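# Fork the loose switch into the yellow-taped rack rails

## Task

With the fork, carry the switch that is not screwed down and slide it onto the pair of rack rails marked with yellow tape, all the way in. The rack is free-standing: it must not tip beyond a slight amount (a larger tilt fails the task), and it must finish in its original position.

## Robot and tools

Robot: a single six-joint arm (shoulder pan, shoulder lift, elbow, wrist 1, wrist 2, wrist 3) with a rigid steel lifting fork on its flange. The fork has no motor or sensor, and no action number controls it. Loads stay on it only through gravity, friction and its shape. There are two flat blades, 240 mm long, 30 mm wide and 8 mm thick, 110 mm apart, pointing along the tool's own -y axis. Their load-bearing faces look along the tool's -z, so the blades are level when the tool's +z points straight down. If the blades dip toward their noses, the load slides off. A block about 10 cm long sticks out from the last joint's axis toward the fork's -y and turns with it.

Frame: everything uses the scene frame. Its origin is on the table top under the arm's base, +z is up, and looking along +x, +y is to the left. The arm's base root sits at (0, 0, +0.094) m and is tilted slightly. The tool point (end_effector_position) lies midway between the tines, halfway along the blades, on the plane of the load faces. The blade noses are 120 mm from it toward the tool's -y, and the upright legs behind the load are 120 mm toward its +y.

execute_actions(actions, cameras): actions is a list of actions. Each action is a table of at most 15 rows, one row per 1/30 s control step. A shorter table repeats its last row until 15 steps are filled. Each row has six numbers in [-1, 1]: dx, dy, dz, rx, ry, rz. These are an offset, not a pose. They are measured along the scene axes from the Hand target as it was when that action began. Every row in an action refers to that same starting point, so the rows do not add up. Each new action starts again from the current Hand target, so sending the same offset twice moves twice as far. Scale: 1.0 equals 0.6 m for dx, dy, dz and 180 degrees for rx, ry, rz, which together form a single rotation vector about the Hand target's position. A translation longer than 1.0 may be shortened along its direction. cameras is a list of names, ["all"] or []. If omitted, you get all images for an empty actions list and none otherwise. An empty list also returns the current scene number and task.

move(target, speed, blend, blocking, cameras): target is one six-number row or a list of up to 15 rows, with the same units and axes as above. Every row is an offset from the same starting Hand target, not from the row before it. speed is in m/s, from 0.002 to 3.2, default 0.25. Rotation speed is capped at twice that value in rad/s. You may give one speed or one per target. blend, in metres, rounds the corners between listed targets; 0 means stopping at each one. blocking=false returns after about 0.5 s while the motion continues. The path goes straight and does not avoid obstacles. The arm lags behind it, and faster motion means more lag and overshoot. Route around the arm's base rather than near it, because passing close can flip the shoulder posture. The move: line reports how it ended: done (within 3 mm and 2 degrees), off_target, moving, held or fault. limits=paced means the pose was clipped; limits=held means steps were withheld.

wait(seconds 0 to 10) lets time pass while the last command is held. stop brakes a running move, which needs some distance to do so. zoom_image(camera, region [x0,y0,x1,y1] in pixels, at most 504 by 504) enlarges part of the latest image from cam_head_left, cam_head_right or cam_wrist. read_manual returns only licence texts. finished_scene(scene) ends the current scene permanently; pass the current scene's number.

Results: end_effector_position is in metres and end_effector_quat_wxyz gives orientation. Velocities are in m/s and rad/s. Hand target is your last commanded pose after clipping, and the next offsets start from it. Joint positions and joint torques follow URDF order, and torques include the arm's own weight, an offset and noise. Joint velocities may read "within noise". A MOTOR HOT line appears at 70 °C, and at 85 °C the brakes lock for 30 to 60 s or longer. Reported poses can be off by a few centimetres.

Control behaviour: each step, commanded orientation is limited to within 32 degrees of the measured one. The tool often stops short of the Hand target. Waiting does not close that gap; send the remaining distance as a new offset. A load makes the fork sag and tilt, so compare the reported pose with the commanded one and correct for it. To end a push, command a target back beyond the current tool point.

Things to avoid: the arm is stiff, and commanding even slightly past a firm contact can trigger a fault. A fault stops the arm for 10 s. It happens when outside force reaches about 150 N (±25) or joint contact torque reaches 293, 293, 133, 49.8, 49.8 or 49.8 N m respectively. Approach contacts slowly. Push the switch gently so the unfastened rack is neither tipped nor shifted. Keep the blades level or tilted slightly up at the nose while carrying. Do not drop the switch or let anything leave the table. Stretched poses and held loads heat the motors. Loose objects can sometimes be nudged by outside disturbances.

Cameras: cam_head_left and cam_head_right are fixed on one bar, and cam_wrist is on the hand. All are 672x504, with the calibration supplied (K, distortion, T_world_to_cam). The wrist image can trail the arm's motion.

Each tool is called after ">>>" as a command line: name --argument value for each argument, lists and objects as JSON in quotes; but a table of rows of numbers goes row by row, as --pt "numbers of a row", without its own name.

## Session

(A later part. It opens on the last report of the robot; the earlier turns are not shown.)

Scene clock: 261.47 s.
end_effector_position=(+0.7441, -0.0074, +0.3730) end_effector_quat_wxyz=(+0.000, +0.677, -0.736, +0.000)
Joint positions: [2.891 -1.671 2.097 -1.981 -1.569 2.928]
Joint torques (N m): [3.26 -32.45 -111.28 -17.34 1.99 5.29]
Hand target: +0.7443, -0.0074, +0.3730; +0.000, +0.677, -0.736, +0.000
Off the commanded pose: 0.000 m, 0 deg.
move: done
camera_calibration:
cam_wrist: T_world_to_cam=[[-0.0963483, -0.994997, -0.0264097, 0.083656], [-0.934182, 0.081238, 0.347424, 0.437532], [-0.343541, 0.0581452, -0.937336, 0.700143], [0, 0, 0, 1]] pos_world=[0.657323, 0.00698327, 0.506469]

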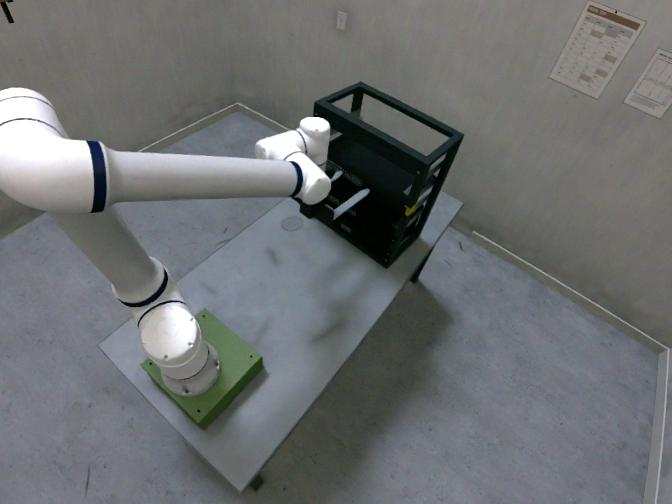

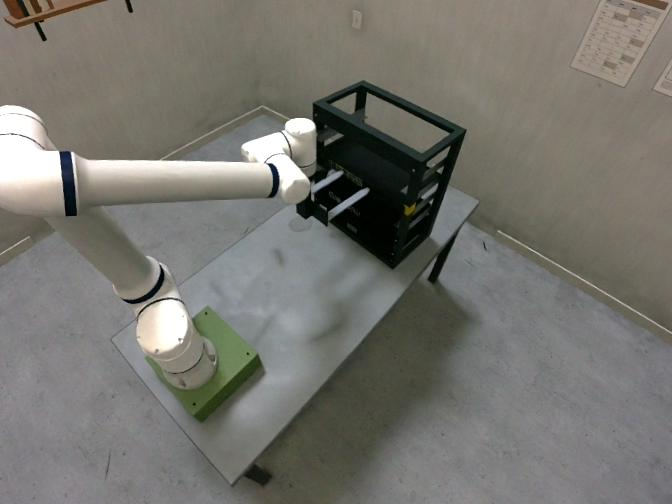

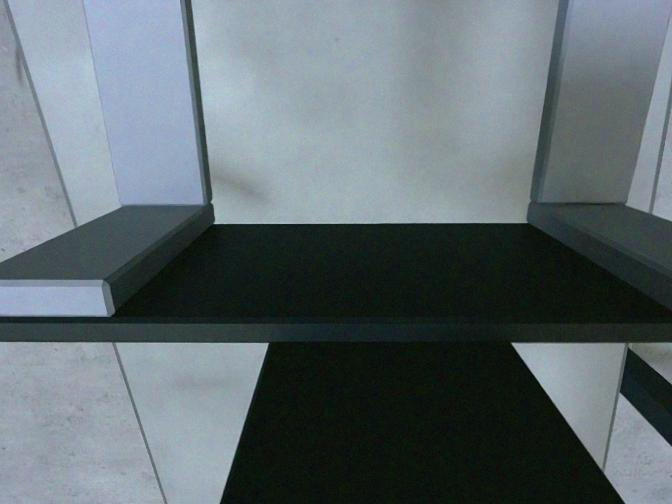

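>>> move --target '[0.0033,-0.0003,0,0,0,0]' --speed 0.01

>>> move --target '[0.0025,-0.0002,0,0,0,0]' --speed 0.01

>>> move --target '[0.0025,-0.0002,0,0,0,0]' --speed 0.01 --cameras '["all"]'

>>> zoom_image --camera "cam_head_right" --region '[300, 130, 440, 270]'

Scene clock: 265.30 s.
end_effector_position=(+0.7462, -0.0076, +0.3730) end_effector_quat_wxyz=(+0.000, +0.677, -0.736, +0.000)
Joint positions: [2.892 -1.667 2.093 -1.982 -1.569 2.929]
Joint torques (N m): [3.94 -32.72 -110.9 -17.26 1.97 5.26]
Hand target: +0.7463, -0.0076, +0.3730; +0.000, +0.677, -0.736, +0.000
Off the commanded pose: 0.000 m, 0 deg.
move: done

Scene clock: 266.00 s.
end_effector_position=(+0.7477, -0.0077, +0.3730) end_effector_quat_wxyz=(+0.000, +0.677, -0.736, +0.000)
Joint positions: [2.893 -1.664 2.091 -1.982 -1.569 2.93]
Joint torques (N m): [4.51 -32.44 -110.72 -17.33 1.9 5.62]
Hand target: +0.7478, -0.0077, +0.3730; +0.000, +0.677, -0.736, +0.000
Off the commanded pose: 0.000 m, 0 deg.
move: done

Scene clock: 266.70 s.
end_effector_position=(+0.7492, -0.0078, +0.3730) end_effector_quat_wxyz=(+0.000, +0.677, -0.736, +0.000)
Joint positions: [2.893 -1.662 2.089 -1.983 -1.569 2.93]
Joint torques (N m): [3.04 -34.14 -110.83 -17.34 2.03 5.71]
Hand target: +0.7493, -0.0078, +0.3730; +0.000, +0.677, -0.736, +0.000
Off the commanded pose: 0.000 m, 0 deg.
move: done
camera_calibration:
cam_wrist: T_world_to_cam=[[-0.0963483, -0.994997, -0.0264097, 0.0837398], [-0.934182, 0.081238, 0.347424, 0.442236], [-0.343541, 0.0581452, -0.937336, 0.701884], [0, 0, 0, 1]] pos_world=[0.662323, 0.00658327, 0.506469]

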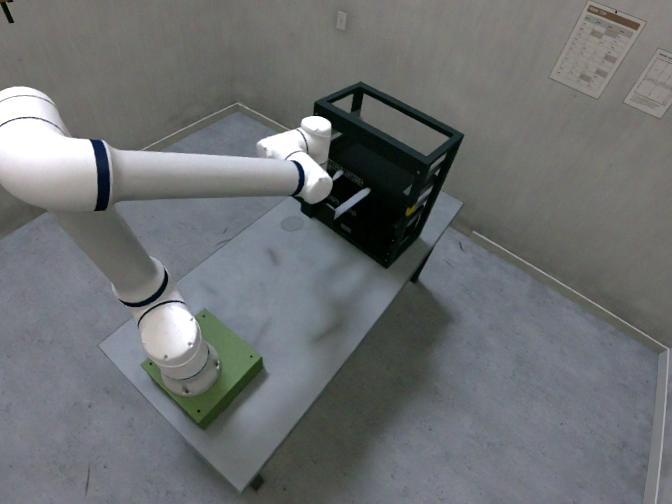

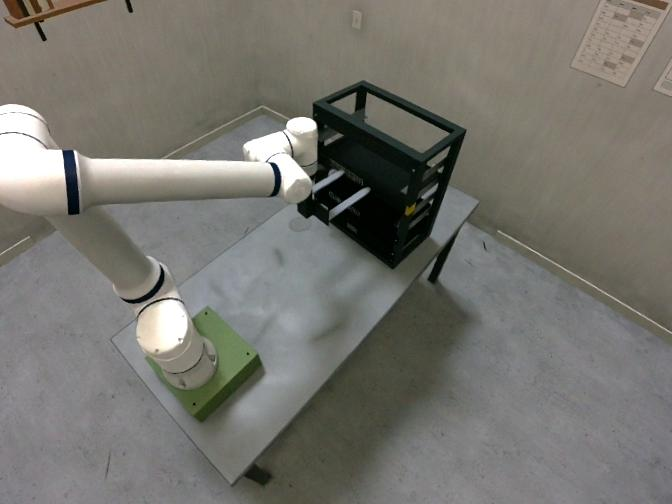

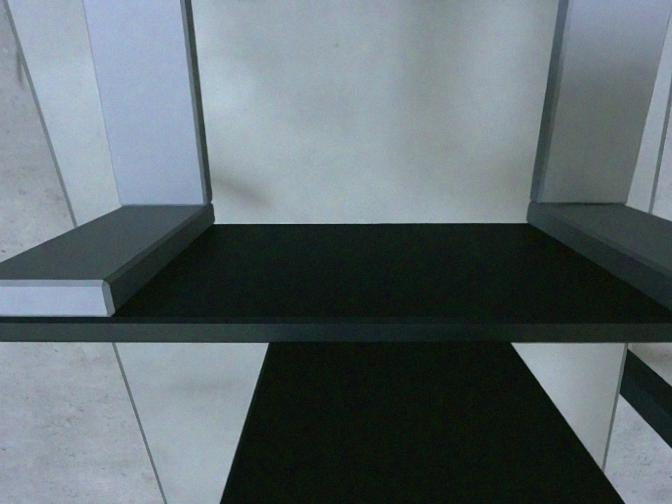

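Scaled by 3.600.

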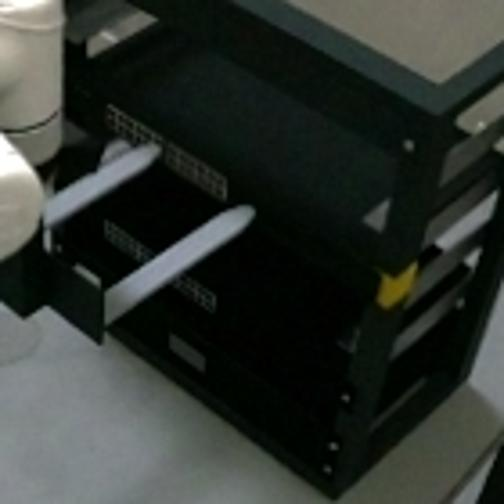

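>>> move --target '[0.0033,-0.0003,0,0,0,0]' --speed 0.01

>>> move --target '[0.0025,-0.0002,0,0,0,0]' --speed 0.01

Scene clock: 272.23 s.
end_effector_position=(+0.7511, -0.0080, +0.3730) end_effector_quat_wxyz=(+0.000, +0.677, -0.736, +0.000)
Joint positions: [2.894 -1.658 2.086 -1.983 -1.569 2.931]
Joint torques (N m): [6.24 -24.04 -117.27 -20.55 2.28 6.51]
Hand target: +0.7512, -0.0080, +0.3730; +0.000, +0.677, -0.736, +0.000
Off the commanded pose: 0.000 m, 0 deg.
move: done

Scene clock: 272.93 s.
end_effector_position=(+0.7526, -0.0081, +0.3729) end_effector_quat_wxyz=(+0.000, +0.677, -0.736, +0.000)
Joint positions: [2.894 -1.655 2.083 -1.983 -1.569 2.931]
Joint torques (N m): [3.06 -12.13 -135.92 -26.63 3.43 8.32]
Hand target: +0.7527, -0.0081, +0.3730; +0.000, +0.677, -0.736, +0.000
Off the commanded pose: 0.000 m, 0 deg.
move: done

>>> move --pt "-0.0415 0.0035 0 0 0 0" --pt "-0.332 0.028 0.03 0 0 0" --speed '[0.03,0.15]' --blend 0.01 --cameras '["all"]'

>>> zoom_image --camera "cam_head_right" --region '[300, 70, 480, 280]'

>>> zoom_image --camera "cam_head_left" --region '[290, 70, 480, 280]'

>>> zoom_image --camera "cam_head_right" --region '[370, 180, 440, 250]'

Scene clock: 279.33 s.
end_effector_position=(+0.5537, +0.0086, +0.3910) end_effector_quat_wxyz=(+0.000, +0.677, -0.736, +0.000)
Joint positions: [2.786 -2.076 2.327 -1.806 -1.57 2.823]
Joint torques (N m): [-23.03 -23.19 -75.06 -5.25 2.2 -2.26]
Hand target: +0.5535, +0.0087, +0.3910; +0.000, +0.677, -0.736, +0.000
Off the commanded pose: 0.000 m, 0 deg.
move: done
camera_calibration:
cam_wrist: T_world_to_cam=[[-0.0963483, -0.994997, -0.0264097, 0.0817938], [-0.934182, 0.081238, 0.347424, 0.252044], [-0.343541, 0.0581452, -0.937336, 0.650541], [0, 0, 0, 1]] pos_world=[0.466823, 0.0230833, 0.524369]

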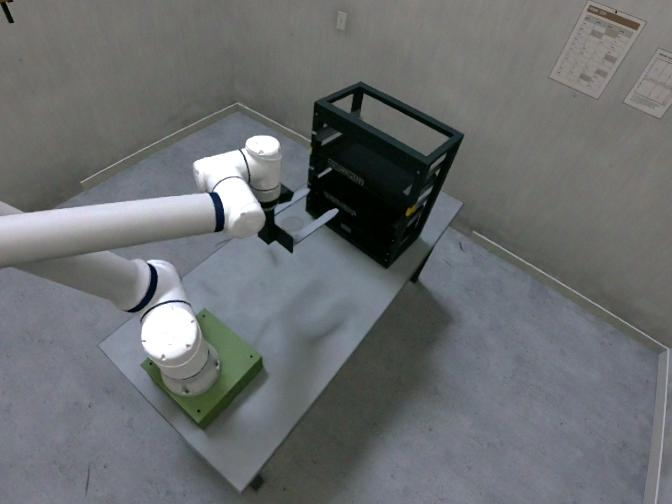

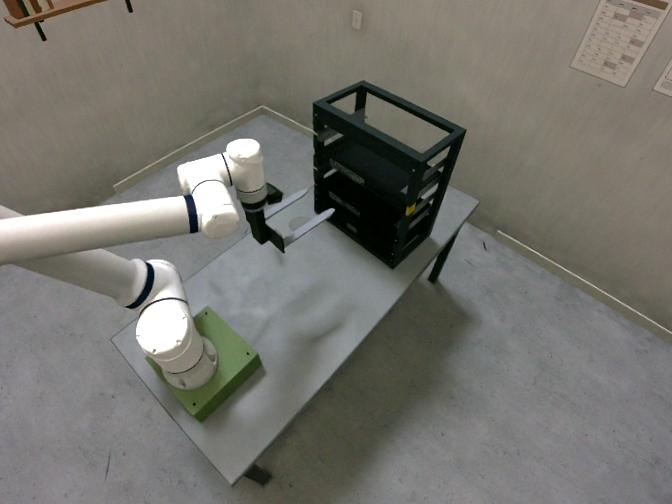

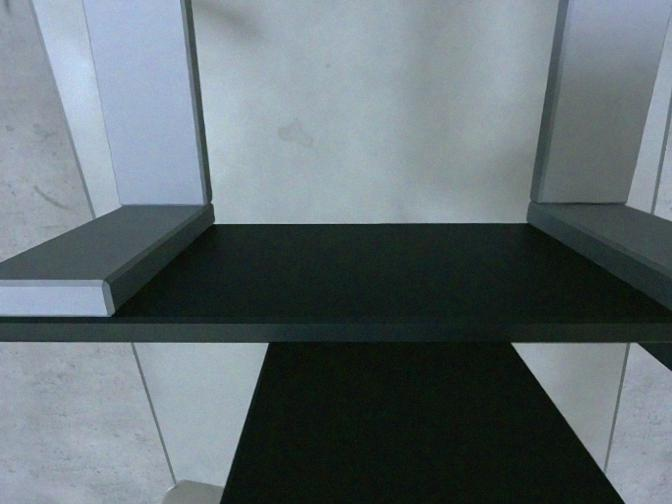

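Scaled by 2.400.

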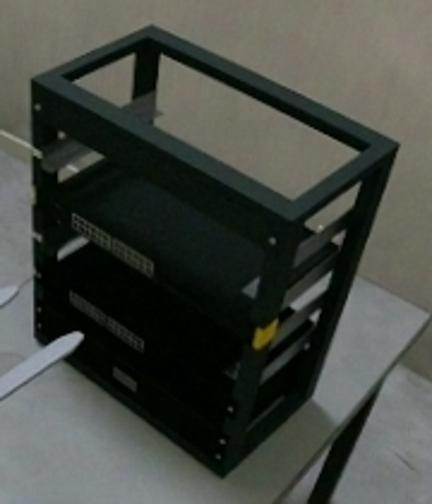

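Scaled by 2.400.

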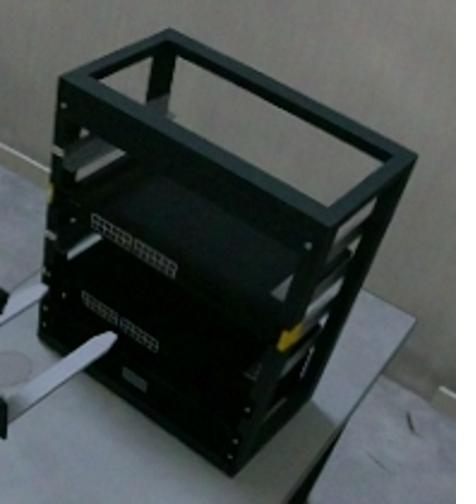

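Scaled by 7.200.

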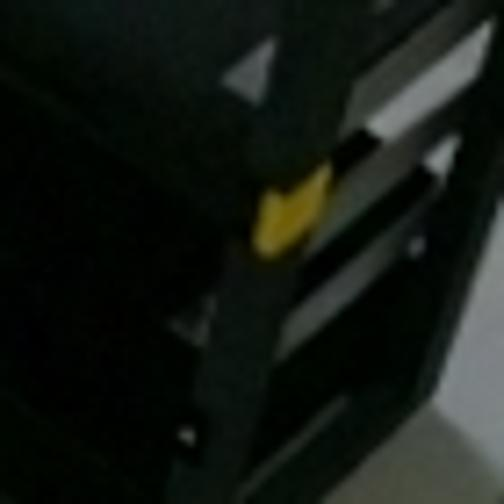

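>>> move --target '[0.2495,0.305,0.2395,-0.0184,-0.4381,0.0243]' --speed 0.4 --cameras '["cam_wrist"]'

>>> zoom_image --camera "cam_wrist" --region '[210, 0, 540, 230]'

>>> move --target '[-0.0617,-0.755,0,0,0,0]' --cameras '["all"]'

>>> zoom_image --camera "cam_wrist" --region '[210, 0, 540, 230]'

Scene clock: 290.53 s.
end_effector_position=(+0.7032, +0.1916, +0.5347) end_effector_quat_wxyz=(-0.449, +0.548, -0.544, +0.449)
Joint positions: [3.214 -1.249 2.509 -4.194 -1.591 3.149]
Joint torques (N m): [9.6 -46.51 -49.93 -11.98 -2.49 3.28]
Hand target: +0.7032, +0.1917, +0.5347; -0.449, +0.548, -0.544, +0.449
Off the commanded pose: 0.000 m, 0 deg.
move: done
camera_calibration:
cam_wrist: T_world_to_cam=[[0.027896, -0.999515, -0.013807, 0.18883], [-0.52161, -0.00277231, -0.85318, 0.69489], [0.852728, 0.0310022, -0.521434, -0.232422], [0, 0, 0, 1]] pos_world=[0.555387, 0.197871, 0.47428]
Images, in order (width x height): cam_wrist 672x504.

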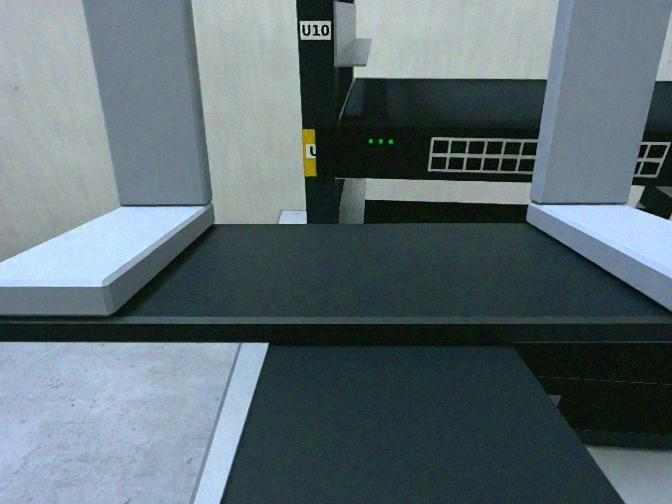

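Scaled by 1.527.

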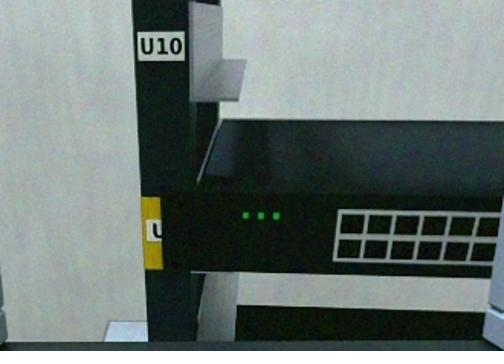

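Scene clock: 293.10 s.
end_effector_position=(+0.6662, -0.2612, +0.5347) end_effector_quat_wxyz=(-0.449, +0.548, -0.544, +0.449)
Joint positions: [2.127 -1.272 2.531 -3.991 -0.543 2.788]
Joint torques (N m): [-23.02 -68.02 -45.28 -3.46 4.64 -2.29]
Hand target: +0.6662, -0.2613, +0.5347; -0.449, +0.548, -0.544, +0.449
Off the commanded pose: 0.000 m, 0 deg.
move: done
camera_calibration:
cam_wrist: T_world_to_cam=[[0.0277637, -0.999519, -0.0138316, -0.262739], [-0.521304, -0.00267121, -0.853367, 0.67429], [0.852919, 0.030903, -0.521128, -0.1871], [0, 0, 0, 1]] pos_world=[0.518386, -0.255029, 0.47428]

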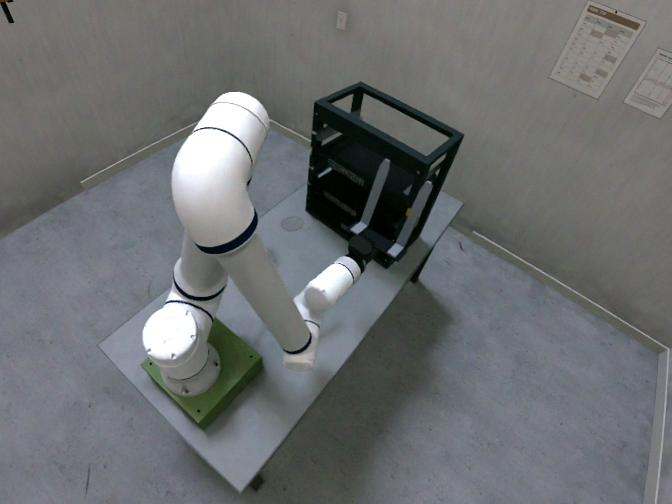

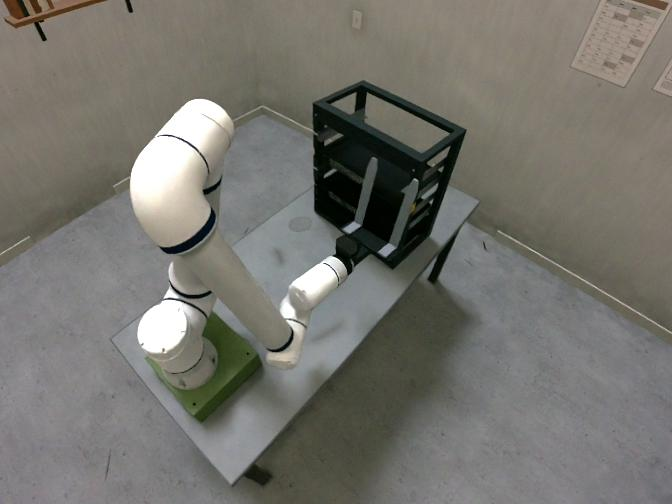

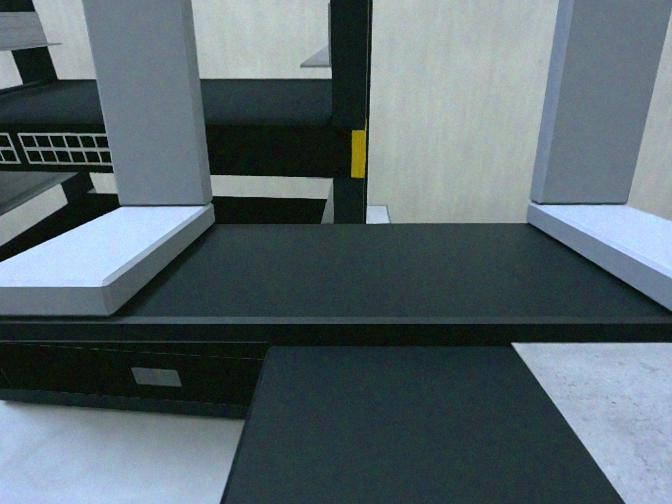

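Scaled by 1.527.

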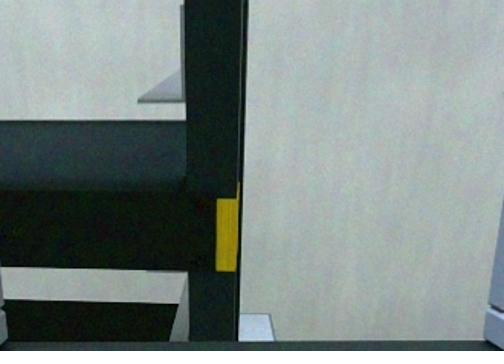

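>>> finished_scene --scene 1

The scene is finished: the task was done.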